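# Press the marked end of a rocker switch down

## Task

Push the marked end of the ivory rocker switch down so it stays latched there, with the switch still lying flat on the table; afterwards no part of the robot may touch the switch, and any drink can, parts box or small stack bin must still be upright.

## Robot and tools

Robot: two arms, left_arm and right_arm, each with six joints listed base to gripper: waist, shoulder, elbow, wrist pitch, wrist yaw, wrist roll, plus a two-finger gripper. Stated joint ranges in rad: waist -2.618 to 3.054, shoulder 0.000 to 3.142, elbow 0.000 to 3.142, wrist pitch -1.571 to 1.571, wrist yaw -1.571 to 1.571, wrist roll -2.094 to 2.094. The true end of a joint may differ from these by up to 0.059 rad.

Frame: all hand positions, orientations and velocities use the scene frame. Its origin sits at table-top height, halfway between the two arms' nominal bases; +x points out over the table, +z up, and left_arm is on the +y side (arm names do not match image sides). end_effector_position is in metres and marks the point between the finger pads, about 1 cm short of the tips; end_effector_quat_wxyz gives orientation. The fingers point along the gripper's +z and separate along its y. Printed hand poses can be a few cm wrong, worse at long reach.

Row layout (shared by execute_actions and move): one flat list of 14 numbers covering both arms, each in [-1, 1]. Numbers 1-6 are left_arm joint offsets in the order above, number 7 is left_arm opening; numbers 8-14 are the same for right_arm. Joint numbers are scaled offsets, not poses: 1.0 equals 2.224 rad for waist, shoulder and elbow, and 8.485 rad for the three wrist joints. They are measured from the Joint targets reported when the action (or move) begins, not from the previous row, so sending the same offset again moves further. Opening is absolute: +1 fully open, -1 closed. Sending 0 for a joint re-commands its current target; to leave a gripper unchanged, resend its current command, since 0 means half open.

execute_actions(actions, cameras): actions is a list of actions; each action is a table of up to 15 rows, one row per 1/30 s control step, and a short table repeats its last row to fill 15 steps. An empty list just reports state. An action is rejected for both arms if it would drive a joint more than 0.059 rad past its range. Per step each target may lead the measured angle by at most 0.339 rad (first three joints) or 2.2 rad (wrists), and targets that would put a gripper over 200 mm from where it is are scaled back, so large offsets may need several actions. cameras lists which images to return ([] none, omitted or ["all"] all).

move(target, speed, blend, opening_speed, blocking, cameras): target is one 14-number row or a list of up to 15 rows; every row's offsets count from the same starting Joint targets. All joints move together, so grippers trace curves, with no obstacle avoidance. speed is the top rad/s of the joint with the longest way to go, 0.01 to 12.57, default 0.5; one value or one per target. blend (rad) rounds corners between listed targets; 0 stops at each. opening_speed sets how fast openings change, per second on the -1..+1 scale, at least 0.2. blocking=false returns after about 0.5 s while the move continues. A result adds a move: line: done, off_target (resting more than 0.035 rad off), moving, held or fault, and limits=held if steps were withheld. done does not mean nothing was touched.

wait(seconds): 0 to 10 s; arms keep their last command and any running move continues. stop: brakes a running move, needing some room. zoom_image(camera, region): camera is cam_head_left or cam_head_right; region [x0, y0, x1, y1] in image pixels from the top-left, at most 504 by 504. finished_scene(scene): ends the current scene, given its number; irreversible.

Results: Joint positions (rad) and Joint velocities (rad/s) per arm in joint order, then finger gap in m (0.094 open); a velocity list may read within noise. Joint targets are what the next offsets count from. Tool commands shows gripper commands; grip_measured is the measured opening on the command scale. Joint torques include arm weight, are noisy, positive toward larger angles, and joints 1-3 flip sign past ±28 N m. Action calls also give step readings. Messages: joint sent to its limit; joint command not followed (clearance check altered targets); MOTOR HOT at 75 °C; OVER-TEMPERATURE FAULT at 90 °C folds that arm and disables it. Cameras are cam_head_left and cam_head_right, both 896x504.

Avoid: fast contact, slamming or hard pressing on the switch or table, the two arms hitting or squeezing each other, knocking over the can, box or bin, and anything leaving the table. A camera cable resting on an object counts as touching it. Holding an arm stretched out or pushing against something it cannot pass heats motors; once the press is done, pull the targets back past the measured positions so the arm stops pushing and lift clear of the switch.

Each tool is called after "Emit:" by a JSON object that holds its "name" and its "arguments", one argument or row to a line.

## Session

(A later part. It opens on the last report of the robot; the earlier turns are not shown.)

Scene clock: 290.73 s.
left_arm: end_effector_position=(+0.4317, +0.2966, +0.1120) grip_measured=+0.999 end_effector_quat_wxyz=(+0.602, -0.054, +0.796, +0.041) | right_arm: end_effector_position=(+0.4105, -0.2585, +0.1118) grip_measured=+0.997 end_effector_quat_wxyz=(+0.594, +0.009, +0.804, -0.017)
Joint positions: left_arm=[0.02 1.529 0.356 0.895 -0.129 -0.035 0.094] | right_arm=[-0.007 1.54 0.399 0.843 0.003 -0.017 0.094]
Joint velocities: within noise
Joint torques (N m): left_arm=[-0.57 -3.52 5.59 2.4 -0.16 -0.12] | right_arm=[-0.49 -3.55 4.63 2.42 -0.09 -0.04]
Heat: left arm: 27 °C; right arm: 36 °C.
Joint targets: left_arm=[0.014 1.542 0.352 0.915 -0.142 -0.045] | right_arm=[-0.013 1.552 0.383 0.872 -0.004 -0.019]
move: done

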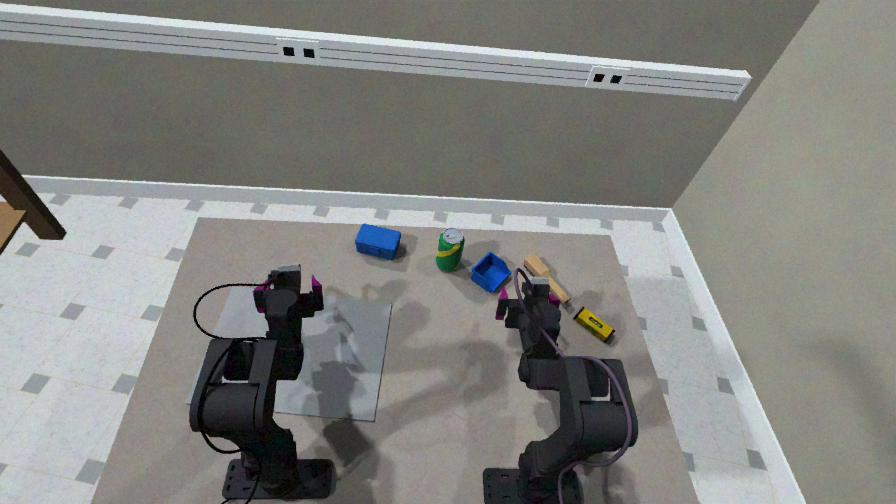

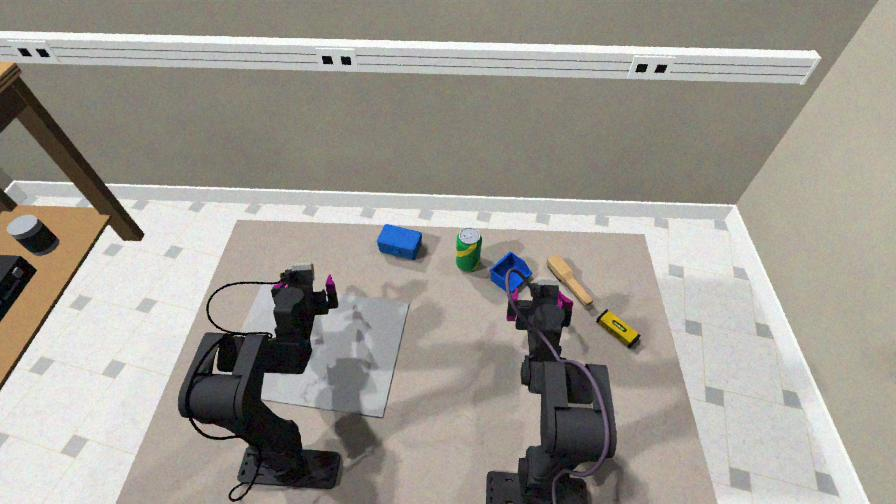

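Emit:
{"name": "move", "arguments": {
  "target": [
    [0.0612, -0.1178, 0.2014, -0.1314, 0.0167, 0.0053, -1, 0, 0, 0, 0, 0, 0, 1],
    [0.1338, 0.0216, 0.3251, -0.2322, 0.0167, 0.0053, -1, 0, 0, 0, 0, 0, 0, 1],
    [0.1338, 0.0477, 0.2662, -0.2106, 0.0167, 0.0053, -1, 0, 0, 0, 0, 0, 0, 1],
    [0.1338, 0.0495, 0.2626, -0.209, 0.0167, 0.0053, -1, 0, 0, 0, 0, 0, 0, 1],
    [0.1338, 0.0081, 0.3498, -0.2422, 0.0167, 0.0053, -1, 0, 0, 0, 0, 0, 0, 1]
  ],
  "speed": [1.5, 1.5, 0.2, 0.04, 0.6],
  "blend": [0.15, 0.03, 0, 0, 0],
  "opening_speed": 2
}}

Emit:
{"name": "zoom_image", "arguments": {
  "camera": "cam_head_right",
  "region": [256, 324, 320, 386]
}}

Scene clock: 298.90 s.
left_arm: end_effector_position=(+0.2832, +0.3485, +0.0750) grip_measured=-0.995 end_effector_quat_wxyz=(-0.019, -0.149, +0.989, +0.002) | right_arm: end_effector_position=(+0.4106, -0.2585, +0.1119) grip_measured=+0.997 end_effector_quat_wxyz=(+0.594, +0.009, +0.804, -0.017)
Joint positions: left_arm=[0.306 1.587 1.109 -1.131 -0.01 -0.01 0] | right_arm=[-0.007 1.54 0.399 0.844 0.003 -0.017 0.094]
Joint velocities: within noise
Joint torques (N m): left_arm=[0.42 -7.95 8.5 0.36 0.11 0.06] | right_arm=[-0.5 -3.55 4.63 2.42 -0.1 -0.04]
Heat: left arm: 27 °C; right arm: 39 °C.
Joint targets: left_arm=[0.312 1.560 1.130 -1.140 0.000 0.000] | right_arm=[-0.013 1.552 0.383 0.873 -0.004 -0.019]
move: done

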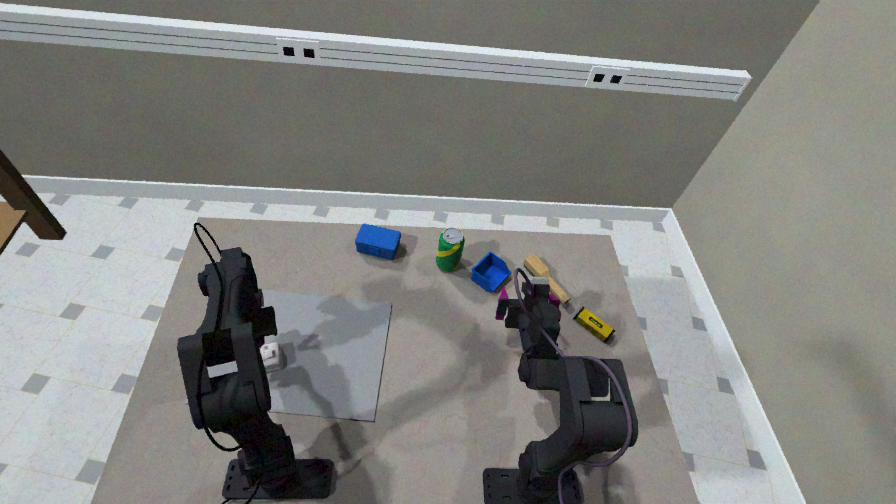

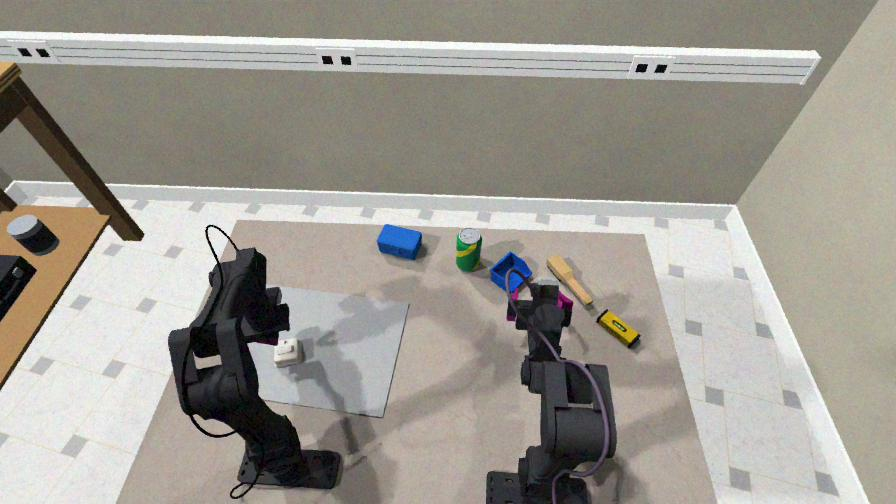

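Scaled by 7.875 from the camera's 896x504 image, which has a finer 1280x720 frame.

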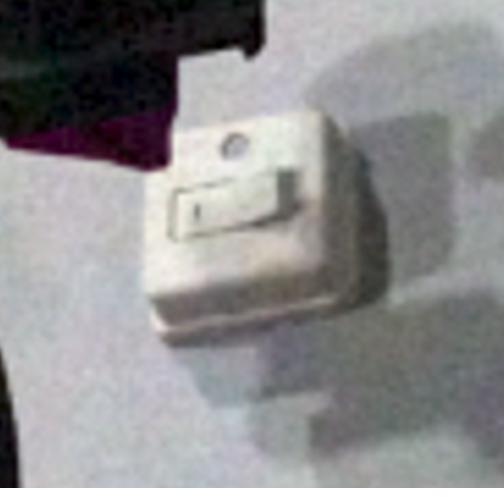

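Emit:
{"name": "move", "arguments": {
  "target": [-0.4335, 0.3219, 0.397, -0.0197, 0, 0, -1, 0, 0, 0, 0, 0, 0, 1],
  "speed": 0.9
}}

Emit:
{"name": "zoom_image", "arguments": {
  "camera": "cam_head_right",
  "region": [380, 260, 480, 360]
}}

Emit:
{"name": "zoom_image", "arguments": {
  "camera": "cam_head_left",
  "region": [370, 260, 470, 360]
}}

Scene clock: 305.90 s.
left_arm: end_effector_position=(+0.3795, -0.0016, +0.0683) grip_measured=-0.995 end_effector_quat_wxyz=(+0.003, +0.326, +0.945, -0.002) | right_arm: end_effector_position=(+0.4106, -0.2585, +0.1119) grip_measured=+0.997 end_effector_quat_wxyz=(+0.594, +0.009, +0.804, -0.017)
Joint positions: left_arm=[-0.655 2.253 1.986 -1.298 0.002 -0.009 0] | right_arm=[-0.007 1.54 0.399 0.844 0.003 -0.017 0.094]
Joint velocities: within noise
Joint torques (N m): left_arm=[0.17 -9.62 9.4 0.46 0 0.06] | right_arm=[-0.49 -3.56 4.63 2.42 -0.09 -0.04]
Heat: left arm: 28 °C; right arm: 40 °C.
Joint targets: left_arm=[-0.652 2.276 2.013 -1.307 0.000 0.000] | right_arm=[-0.013 1.552 0.383 0.872 -0.004 -0.019]
move: done

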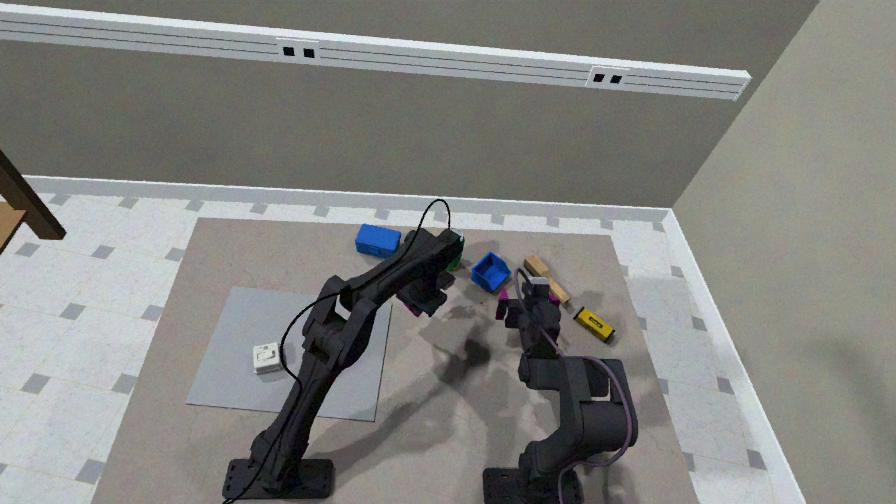

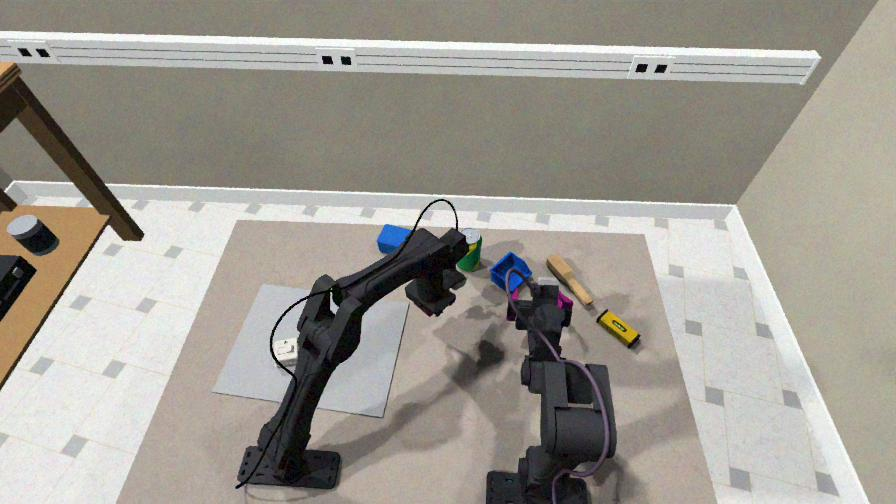

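Scaled by 5.040 from the camera's 896x504 image, which has a finer 1280x720 frame.

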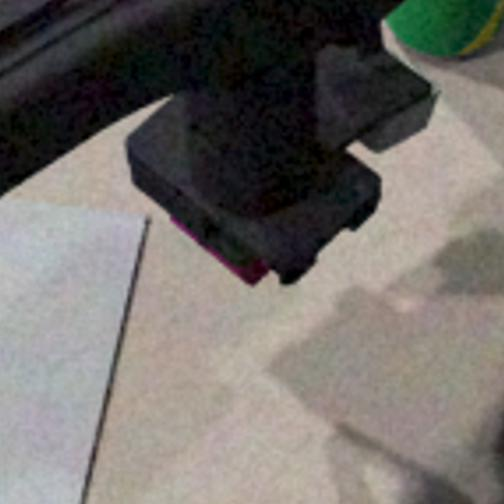

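Scaled by 5.040 from the camera's 896x504 image, which has a finer 1280x720 frame.

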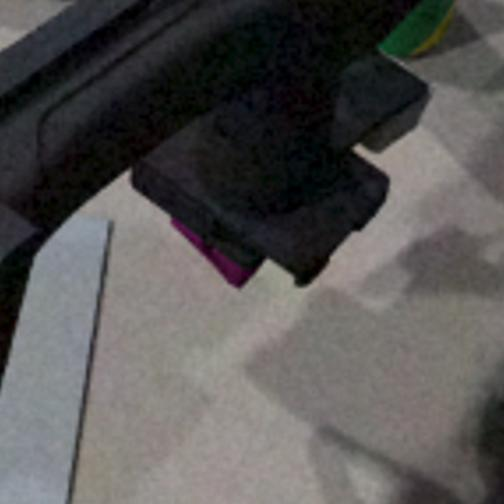

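Emit:
{"name": "move", "arguments": {
  "target": [
    [0.4335, -0.3219, -0.397, 0.0197, 0, 0, -1, 0.1407, -0.1223, 0.1875, -0.1263, 0.0005, 0.0022, -1],
    [0.4335, -0.3219, -0.397, 0.0197, 0, 0, -1, 0.2781, 0.3444, 0.7662, -0.2596, 0.0005, 0.0022, -1]
  ],
  "speed": 0.9,
  "opening_speed": 2
}}

Emit:
{"name": "zoom_image", "arguments": {
  "camera": "cam_head_right",
  "region": [380, 260, 480, 360]
}}

Emit:
{"name": "zoom_image", "arguments": {
  "camera": "cam_head_left",
  "region": [370, 260, 470, 360]
}}

Scene clock: 317.40 s.
left_arm: end_effector_position=(+0.2855, +0.3485, +0.0807) grip_measured=-0.995 end_effector_quat_wxyz=(-0.019, -0.150, +0.989, -0.003) | right_arm: end_effector_position=(+0.3801, +0.0021, +0.0666) grip_measured=-0.996 end_effector_quat_wxyz=(+0.004, -0.289, +0.957, +0.000)
Joint positions: left_arm=[0.311 1.591 1.136 -1.154 0 -0.008 0] | right_arm=[0.609 2.296 2.052 -1.319 0.003 -0.006 0]
Joint velocities: within noise
Joint torques (N m): left_arm=[0.08 -8.29 5.97 0.63 0.01 0.05] | right_arm=[-0.25 -9.46 9.51 0.2 -0.04 0.04]
Heat: left arm: 29 °C; right arm: 40 °C.
Joint targets: left_arm=[0.312 1.560 1.130 -1.140 0.000 0.000] | right_arm=[0.606 2.318 2.087 -1.330 0.000 0.000]
move: done

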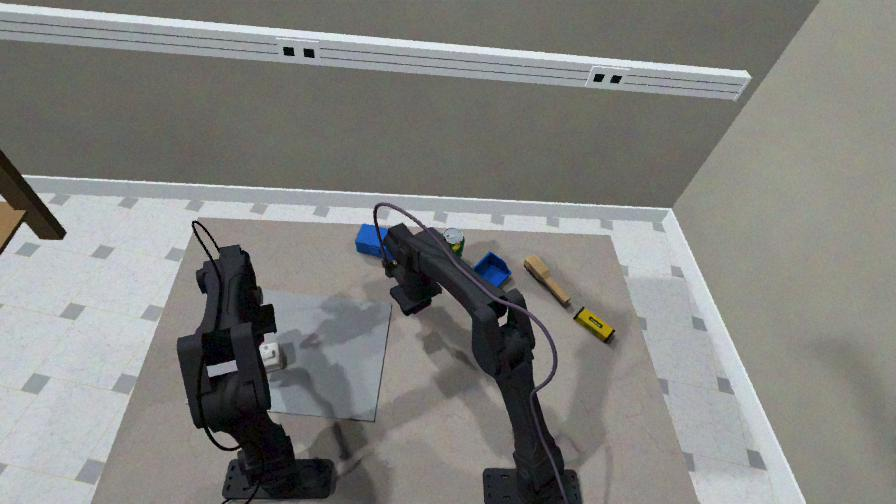

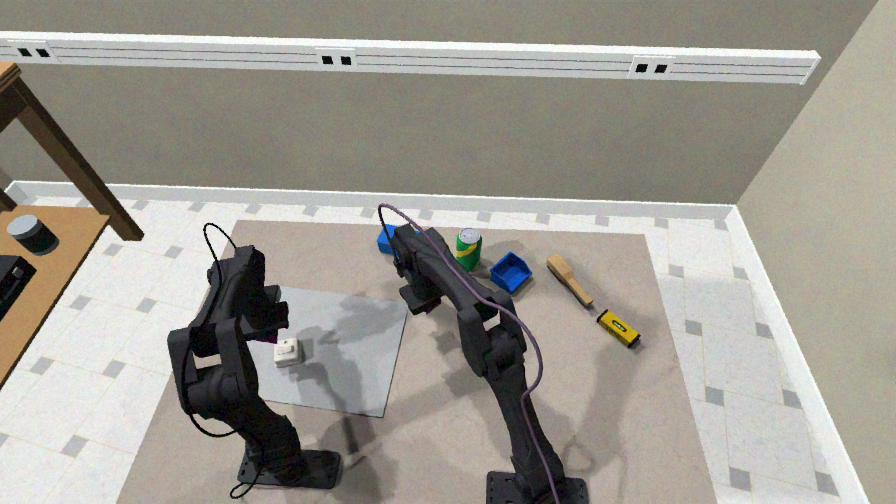

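Scaled by 5.040 from the camera's 896x504 image, which has a finer 1280x720 frame.

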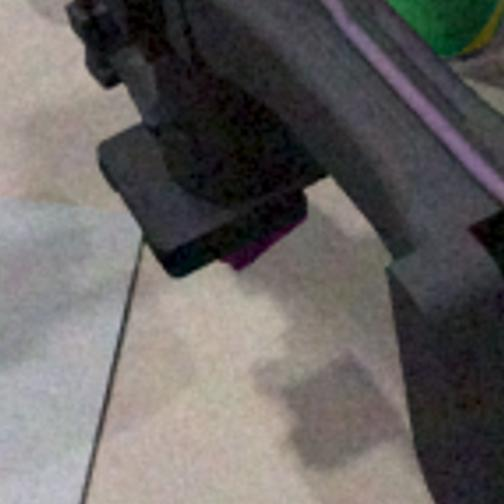

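Scaled by 5.040 from the camera's 896x504 image, which has a finer 1280x720 frame.

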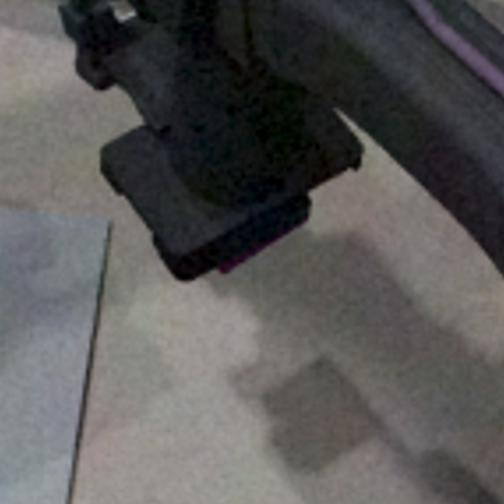

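Emit:
{"name": "finished_scene", "arguments": {
  "scene": 1
}}

The scene is finished: the task was done.


## Next scene

The same job, from a new start.

Emit:
{"name": "execute_actions", "arguments": {
  "actions": []
}}

Scene clock: 0.00 s.
left_arm: end_effector_position=(+0.4364, +0.2538, +0.1116) grip_measured=+1.000 end_effector_quat_wxyz=(+0.579, +0.028, +0.810, -0.084) | right_arm: end_effector_position=(+0.3944, -0.2769, +0.0830) grip_measured=+1.000 end_effector_quat_wxyz=(+0.563, +0.034, +0.826, +0.021)
Joint positions: left_arm=[0.065 1.514 0.411 0.774 0.215 -0.036 0.094] | right_arm=[-0.117 1.567 0.353 0.835 -0.132 0.026 0.094]
Joint velocities: within noise
Joint torques (N m): no reading
Heat: left arm: 25 °C; right arm: 29 °C.
Joint targets: left_arm=[0.065 1.504 0.421 0.784 0.216 -0.036] | right_arm=[-0.117 1.560 0.360 0.835 -0.133 0.026]
Tool commands: left_gripper/opening=+1.0 right_gripper/opening=+1.0

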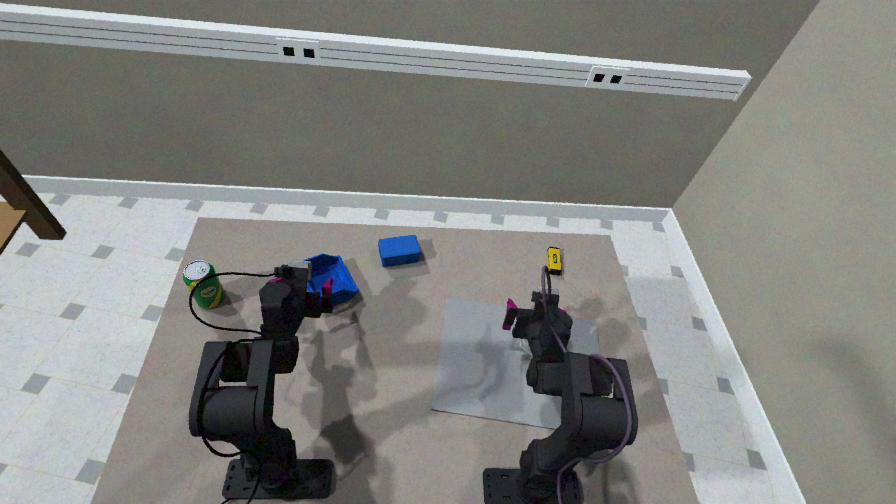

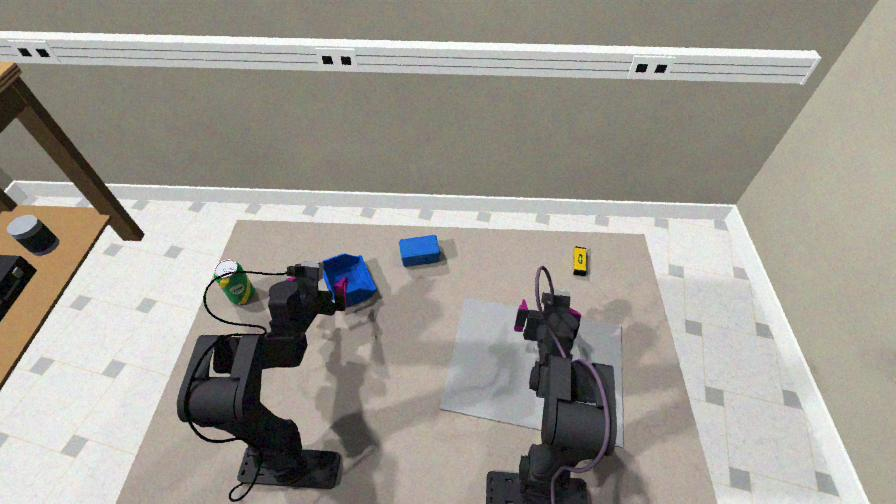

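Emit:
{"name": "move", "arguments": {
  "target": [
    [0, 0, 0, 0, 0, 0, 1, -0.0823, -0.1259, 0.1978, -0.122, 0.0157, -0.0031, -1],
    [0, 0, 0, 0, 0, 0, 1, -0.2621, 0.0045, 0.3912, -0.244, 0.0157, -0.0031, -1]
  ],
  "speed": 1.5,
  "blend": 0.15,
  "opening_speed": 2
}}

Emit:
{"name": "zoom_image", "arguments": {
  "camera": "cam_head_right",
  "region": [490, 310, 580, 395]
}}

Emit:
{"name": "zoom_image", "arguments": {
  "camera": "cam_head_left",
  "region": [480, 310, 570, 395]
}}

Scene clock: 4.80 s.
left_arm: end_effector_position=(+0.4364, +0.2538, +0.1116) grip_measured=+1.000 end_effector_quat_wxyz=(+0.579, +0.028, +0.810, -0.084) | right_arm: end_effector_position=(+0.2018, -0.4162, +0.1029) grip_measured=-0.997 end_effector_quat_wxyz=(-0.007, +0.357, +0.934, +0.006)
Joint positions: left_arm=[0.065 1.514 0.411 0.774 0.215 -0.036 0.094] | right_arm=[-0.697 1.555 1.191 -1.223 -0.007 0.004 0]
Joint velocities: within noise
Joint torques (N m): left_arm=[-0.05 -5.24 7.43 2.23 0.08 -0.02] | right_arm=[-0.31 -3.86 9.8 0.25 0.08 -0.06]
Heat: left arm: 25 °C; right arm: 30 °C.
Joint targets: left_arm=[0.065 1.504 0.421 0.784 0.216 -0.036] | right_arm=[-0.700 1.570 1.230 -1.235 0.000 -0.001]
move: off_target (right_arm); right_arm: the elbow is farthest, 0.040 rad from its target

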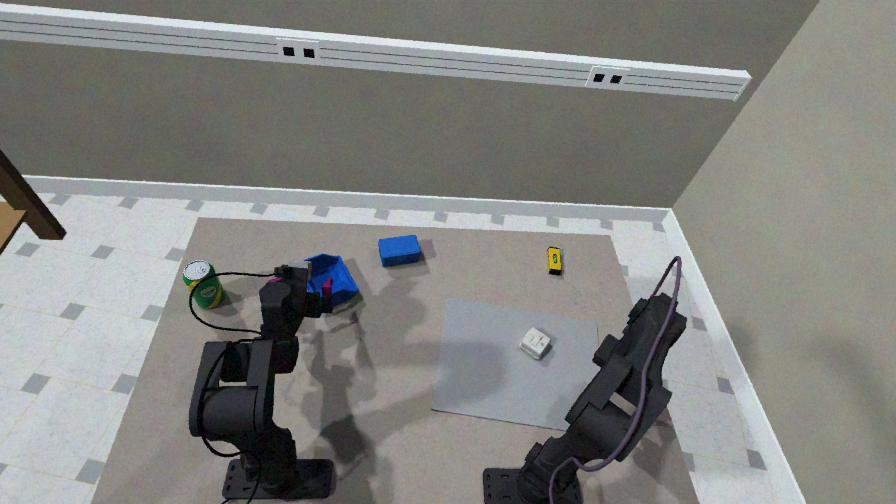

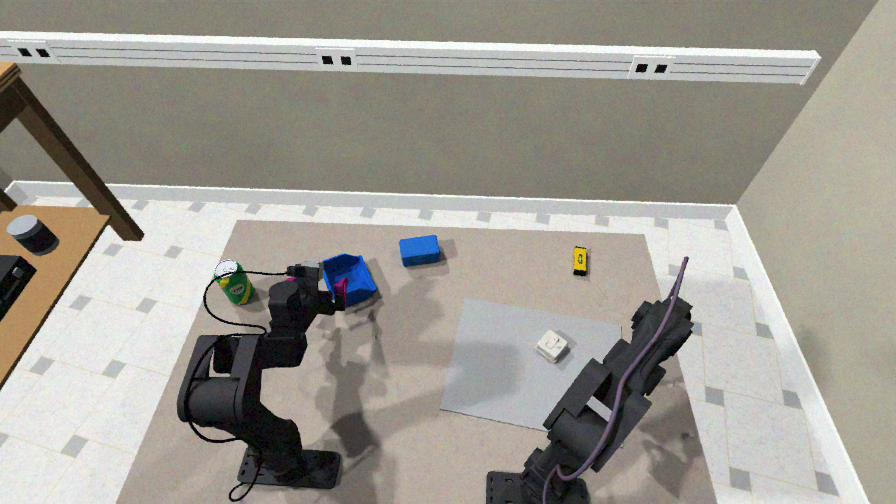

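Scaled by 5.600 from the camera's 896x504 image, which has a finer 1280x720 frame.

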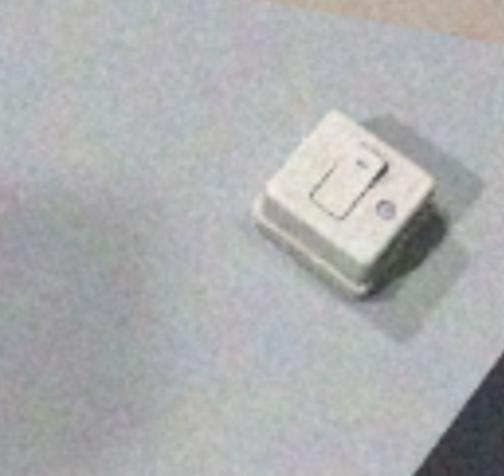

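Scaled by 5.600 from the camera's 896x504 image, which has a finer 1280x720 frame.

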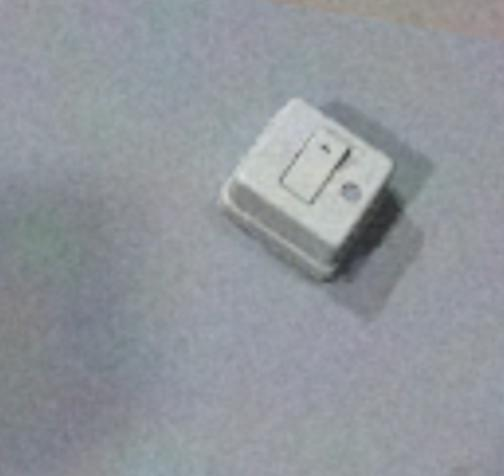

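Emit:
{"name": "move", "arguments": {
  "target": [
    [0, 0, 0, 0, 0, 0, 1, 0.244, 0.1421, 0.0732, 0.0183, 0, 0, -1],
    [0, 0, 0, 0, 0, 0, 1, 0.244, 0.1526, 0.0458, 0.0281, 0, 0, -1],
    [0, 0, 0, 0, 0, 0, 1, 0.244, 0.1631, 0.0183, 0.0378, 0, 0, -1],
    [0, 0, 0, 0, 0, 0, 1, 0.244, 0.1649, 0.0147, 0.0393, 0, 0, -1],
    [0, 0, 0, 0, 0, 0, 1, 0.244, 0.1273, 0.0993, 0.0083, 0, 0, -1]
  ],
  "speed": [1.2, 0.3, 0.12, 0.04, 0.6],
  "blend": [0.03, 0.01, 0, 0, 0]
}}

Emit:
{"name": "zoom_image", "arguments": {
  "camera": "cam_head_left",
  "region": [500, 310, 570, 375]
}}

Emit:
{"name": "zoom_image", "arguments": {
  "camera": "cam_head_right",
  "region": [515, 310, 585, 375]
}}

Scene clock: 10.90 s.
left_arm: end_effector_position=(+0.4364, +0.2538, +0.1116) grip_measured=+1.000 end_effector_quat_wxyz=(+0.579, +0.028, +0.810, -0.084) | right_arm: end_effector_position=(+0.3347, -0.3043, +0.0650) grip_measured=-0.997 end_effector_quat_wxyz=(-0.024, +0.093, +0.995, +0.002)
Joint positions: left_arm=[0.065 1.514 0.411 0.774 0.215 -0.036 0.094] | right_arm=[-0.154 1.886 1.42 -1.153 0 0.002 0]
Joint velocities: within noise
Joint torques (N m): left_arm=[-0.05 -5.34 7.17 2.22 0.05 -0.02] | right_arm=[-0.29 -10.11 8.91 0.12 0 -0.05]
Heat: left arm: 27 °C; right arm: 30 °C.
Joint targets: left_arm=[0.065 1.504 0.421 0.784 0.216 -0.036] | right_arm=[-0.157 1.853 1.451 -1.165 0.000 -0.001]
move: done

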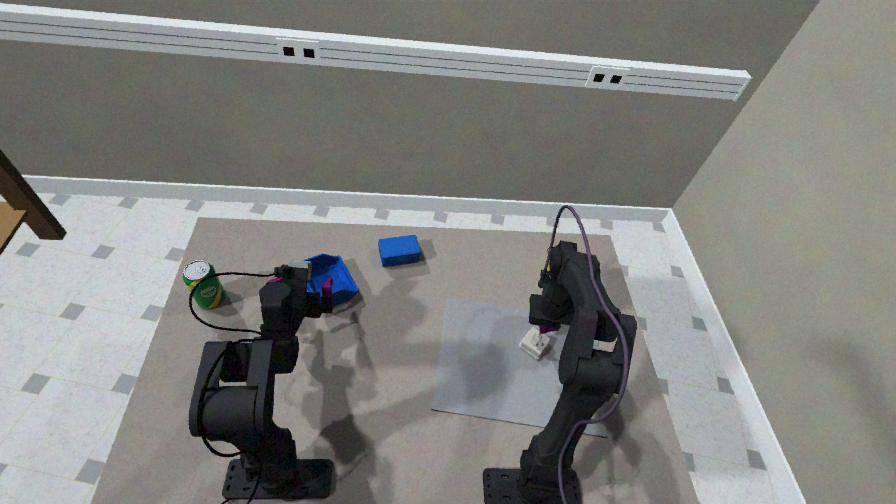

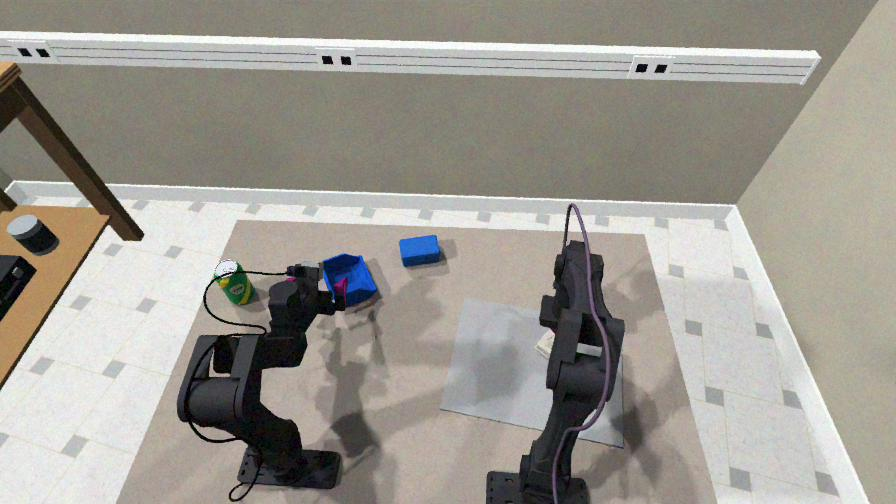

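Scaled by 7.200 from the camera's 896x504 image, which has a finer 1280x720 frame.

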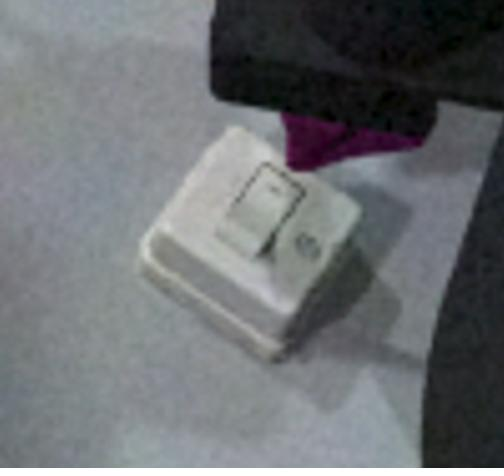

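Scaled by 7.200 from the camera's 896x504 image, which has a finer 1280x720 frame.

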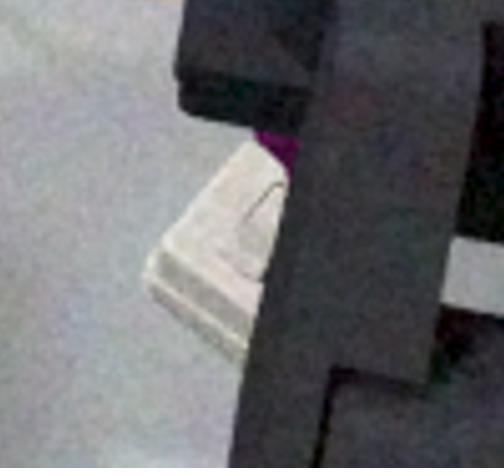

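Emit:
{"name": "finished_scene", "arguments": {
  "scene": 2
}}

The scene is finished: the task was done.


## Next scene

The same job, from a new start.

Emit:
{"name": "execute_actions", "arguments": {
  "actions": []
}}

Scene clock: 0.00 s.
left_arm: end_effector_position=(+0.4252, +0.2846, +0.1121) grip_measured=+1.000 end_effector_quat_wxyz=(+0.604, -0.041, +0.796, +0.012) | right_arm: end_effector_position=(+0.4148, -0.2792, +0.1161) grip_measured=+1.000 end_effector_quat_wxyz=(+0.622, +0.064, +0.779, -0.053)
Joint positions: left_arm=[0.015 1.501 0.327 0.9 -0.072 -0.052 0.094] | right_arm=[-0.001 1.617 0.385 1.006 0.133 0.026 0.094]
Joint velocities: within noise
Joint torques (N m): no reading
Heat: left arm: 24 °C; right arm: 27 °C.
Joint targets: left_arm=[0.015 1.492 0.336 0.909 -0.072 -0.052] | right_arm=[-0.001 1.609 0.393 1.009 0.134 0.026]
Tool commands: left_gripper/opening=+1.0 right_gripper/opening=+1.0

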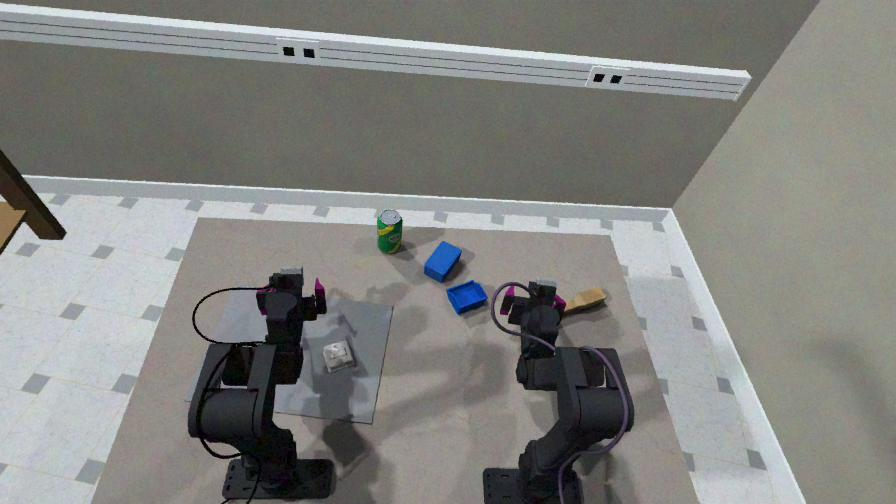

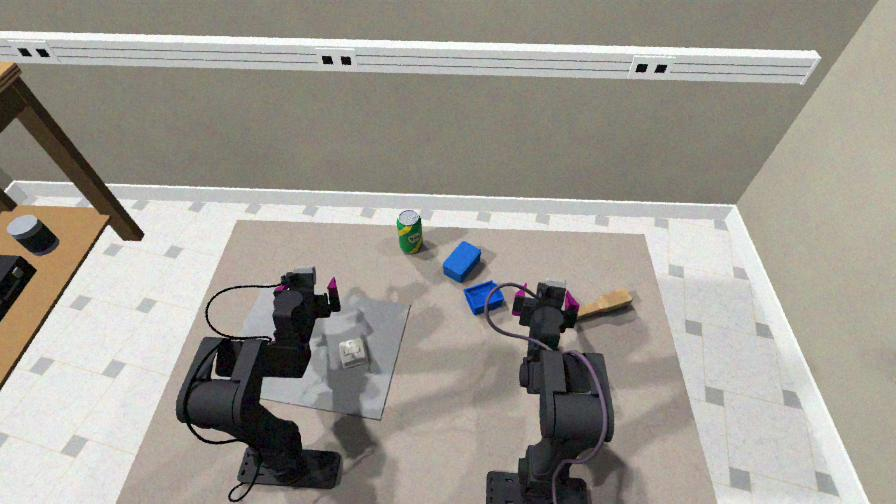

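Emit:
{"name": "zoom_image", "arguments": {
  "camera": "cam_head_right",
  "region": [320, 325, 385, 385]
}}

Emit:
{"name": "zoom_image", "arguments": {
  "camera": "cam_head_left",
  "region": [307, 325, 372, 385]
}}

Emit:
{"name": "move", "arguments": {
  "target": [
    [0.0382, -0.0953, 0.2086, -0.1307, 0.0085, 0.0061, -1, 0, 0, 0, 0, 0, 0, 1],
    [0.0832, 0.0351, 0.402, -0.2527, 0.0085, 0.0061, -1, 0, 0, 0, 0, 0, 0, 1]
  ],
  "speed": 1.5,
  "blend": 0.15,
  "opening_speed": 2,
  "blocking": false,
  "cameras": []
}}

Scaled by 7.754 from the camera's 896x504 image, which has a finer 1280x720 frame.

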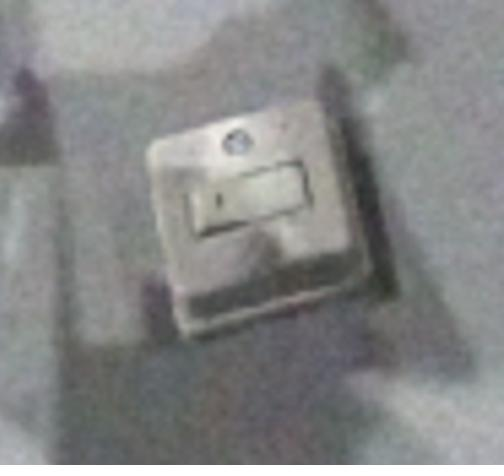

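Scaled by 7.754 from the camera's 896x504 image, which has a finer 1280x720 frame.

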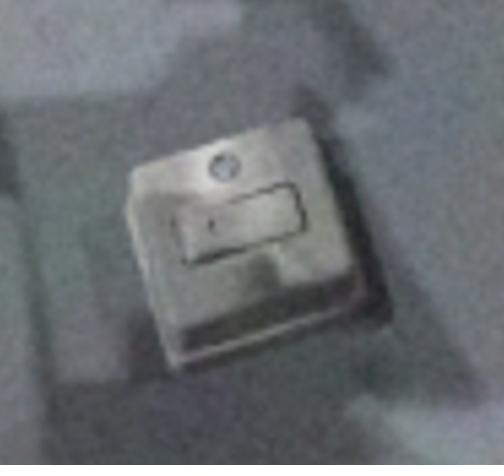

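Scene clock: 2.40 s.
left_arm: end_effector_position=(+0.4421, +0.2929, +0.1232) grip_measured=+0.038 end_effector_quat_wxyz=(+0.560, -0.045, +0.827, +0.017) | right_arm: end_effector_position=(+0.4145, -0.2793, +0.1152) grip_measured=+1.000 end_effector_quat_wxyz=(+0.620, +0.064, +0.780, -0.054)
Joint positions: left_arm=[0.042 1.442 0.492 0.567 -0.057 -0.047 0.049] | right_arm=[-0.001 1.617 0.385 1.002 0.134 0.026 0.094]
Joint velocities: left_arm=[0.115 -0.32 0.667 -1.311 0.051 0.007 -0.079] | right_arm=[within noise]
Joint torques (N m): left_arm=[0.36 -7.2 9.06 2.21 0.08 0.07] | right_arm=[-0.01 -5.31 5.96 2.14 0.02 -0.03]
Heat: left arm: 24 °C; right arm: 28 °C.
Joint targets: left_arm=[0.055 1.392 0.555 0.386 -0.038 -0.028] | right_arm=[-0.001 1.609 0.393 1.009 0.134 0.026]
Tool commands: left_gripper/opening=+0.0 right_gripper/opening=+1.0
move: running; path passed 0 of 2 targets; left_arm: the wrist pitch is farthest, 1.802 rad from its target
No camera images: "cameras" was empty.

Emit:
{"name": "move", "arguments": {
  "target": [
    [-0.2226, 0.018, -0.0618, 0.0212, 0, 0, -1, 0, 0, 0, 0, 0, 0, 1],
    [-0.2226, 0.031, -0.0905, 0.0319, 0, 0, -1, 0, 0, 0, 0, 0, 0, 1],
    [-0.2226, 0.044, -0.1191, 0.0426, 0, 0, -1, 0, 0, 0, 0, 0, 0, 1],
    [-0.2226, 0.0458, -0.1227, 0.0441, 0, 0, -1, 0, 0, 0, 0, 0, 0, 1],
    [-0.2226, 0.0032, -0.0357, 0.0112, 0, 0, -1, 0, 0, 0, 0, 0, 0, 1]
  ],
  "speed": [1.2, 0.3, 0.12, 0.04, 0.6],
  "blend": [0.03, 0.01, 0, 0, 0]
}}

Emit:
{"name": "zoom_image", "arguments": {
  "camera": "cam_head_right",
  "region": [320, 320, 385, 385]
}}

Emit:
{"name": "zoom_image", "arguments": {
  "camera": "cam_head_left",
  "region": [307, 320, 372, 385]
}}

a move is refused until a result has shown your running move's end: call wait (it returns as soon as the move ends) or stop first; nothing of this call was run
Scene clock: 5.07 s.
left_arm: end_effector_position=(+0.2939, +0.3209, +0.1051) grip_measured=-0.995 end_effector_quat_wxyz=(-0.006, -0.095, +0.995, +0.004) | right_arm: end_effector_position=(+0.4145, -0.2793, +0.1151) grip_measured=+1.000 end_effector_quat_wxyz=(+0.620, +0.064, +0.780, -0.054)
Joint positions: left_arm=[0.195 1.557 1.201 -1.227 -0.01 -0.012 0] | right_arm=[-0.001 1.617 0.385 1.002 0.134 0.026 0.094]
Joint velocities: within noise
Joint torques (N m): left_arm=[0.54 -4.27 9.44 0.43 0.11 0.09] | right_arm=[0.01 -5.33 5.97 2.14 0.01 -0.03]
Heat: left arm: 25 °C; right arm: 28 °C.
Joint targets: left_arm=[0.200 1.570 1.230 -1.235 0.000 -0.001] | right_arm=[-0.001 1.609 0.393 1.009 0.134 0.026]
Tool commands: left_gripper/opening=-1.0 right_gripper/opening=+1.0
earlier move: done

Scaled by 7.754 from the camera's 896x504 image, which has a finer 1280x720 frame.

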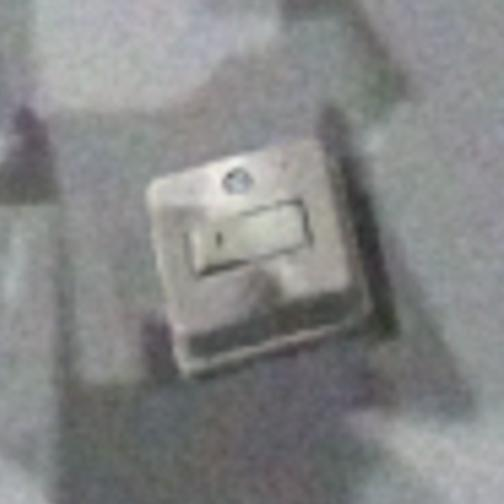

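Scaled by 7.754 from the camera's 896x504 image, which has a finer 1280x720 frame.

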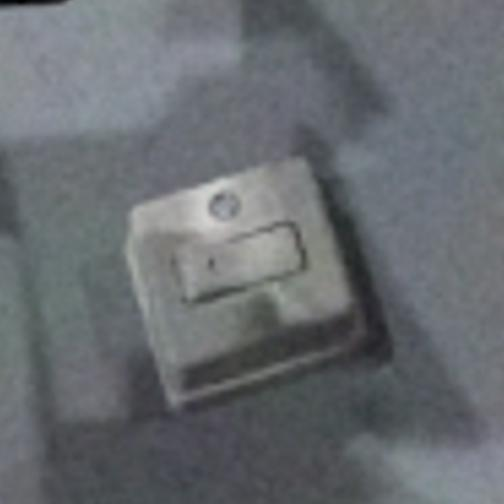

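Emit:
{"name": "move", "arguments": {
  "target": [
    [-0.2226, 0.018, -0.0618, 0.0212, 0, 0, -1, 0, 0, 0, 0, 0, 0, 1],
    [-0.2226, 0.031, -0.0905, 0.0319, 0, 0, -1, 0, 0, 0, 0, 0, 0, 1],
    [-0.2226, 0.044, -0.1191, 0.0426, 0, 0, -1, 0, 0, 0, 0, 0, 0, 1],
    [-0.2226, 0.0458, -0.1227, 0.0441, 0, 0, -1, 0, 0, 0, 0, 0, 0, 1],
    [-0.2226, 0.0032, -0.0357, 0.0112, 0, 0, -1, 0, 0, 0, 0, 0, 0, 1]
  ],
  "speed": [1.2, 0.3, 0.12, 0.04, 0.6],
  "blend": [0.03, 0.01, 0, 0, 0]
}}

Emit:
{"name": "zoom_image", "arguments": {
  "camera": "cam_head_right",
  "region": [320, 320, 385, 385]
}}

Emit:
{"name": "zoom_image", "arguments": {
  "camera": "cam_head_left",
  "region": [307, 320, 372, 385]
}}

Scene clock: 9.97 s.
left_arm: end_effector_position=(+0.2878, +0.1918, +0.0759) grip_measured=-0.995 end_effector_quat_wxyz=(-0.017, +0.149, +0.989, +0.003) | right_arm: end_effector_position=(+0.4145, -0.2793, +0.1151) grip_measured=+1.000 end_effector_quat_wxyz=(+0.620, +0.064, +0.780, -0.054)
Joint positions: left_arm=[-0.293 1.604 1.13 -1.132 -0.001 -0.011 0] | right_arm=[-0.001 1.617 0.385 1.002 0.134 0.026 0.094]
Joint velocities: within noise
Joint torques (N m): left_arm=[-0.23 -7.87 8.49 0.39 0.02 0.05] | right_arm=[-0.01 -5.31 5.97 2.14 0.02 -0.03]
Heat: left arm: 25 °C; right arm: 30 °C.
Joint targets: left_arm=[-0.295 1.577 1.151 -1.140 0.000 -0.001] | right_arm=[-0.001 1.609 0.393 1.009 0.134 0.026]
move: done

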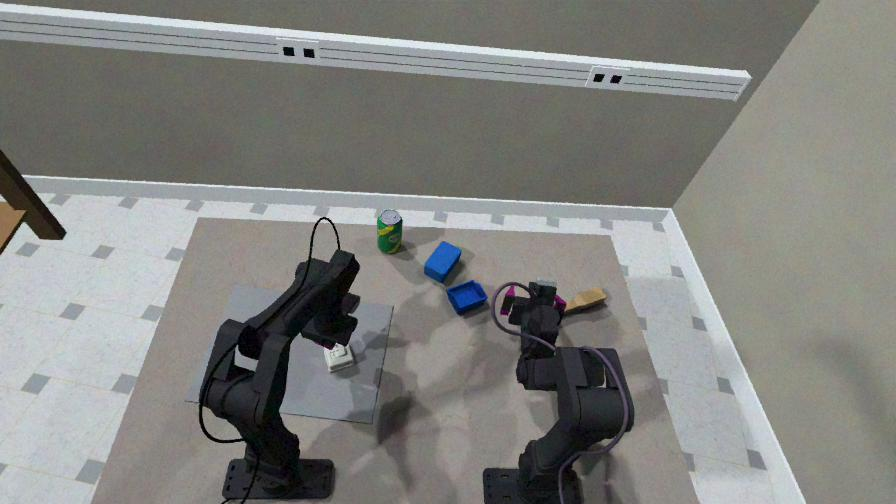

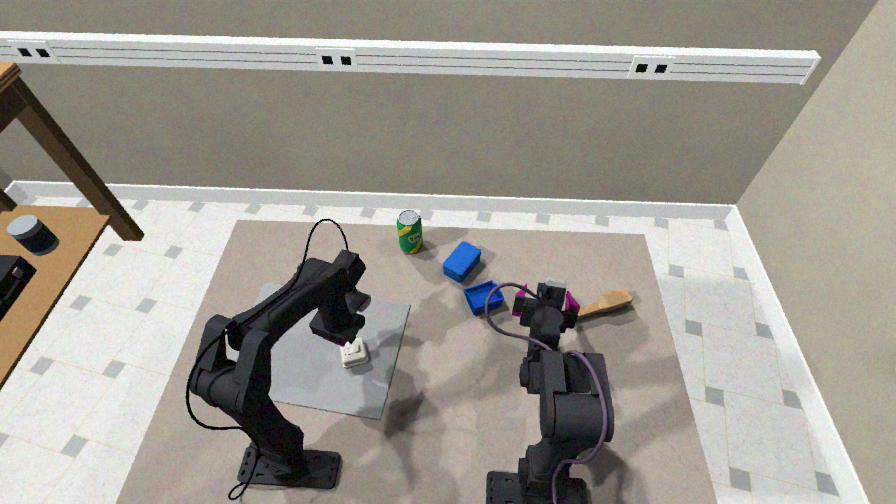

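Scaled by 7.754 from the camera's 896x504 image, which has a finer 1280x720 frame.

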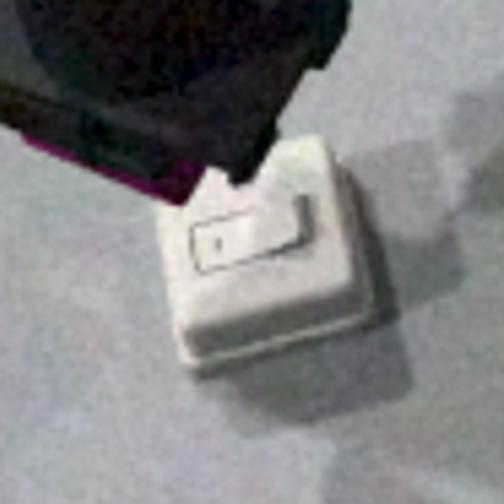

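Scaled by 7.754 from the camera's 896x504 image, which has a finer 1280x720 frame.

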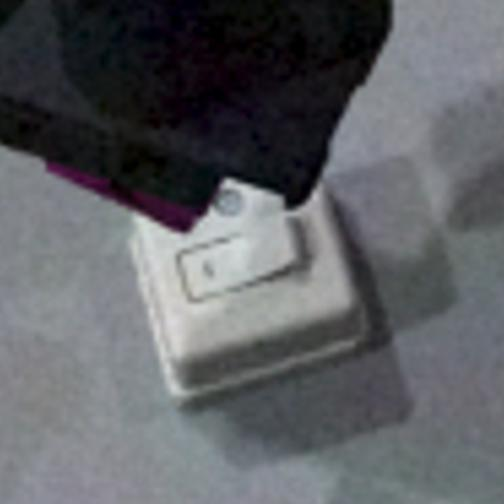

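Marked end is flush, and the gripper is clear of the switch.

Emit:
{"name": "finished_scene", "arguments": {
  "scene": 3
}}

The scene is finished: the task was done.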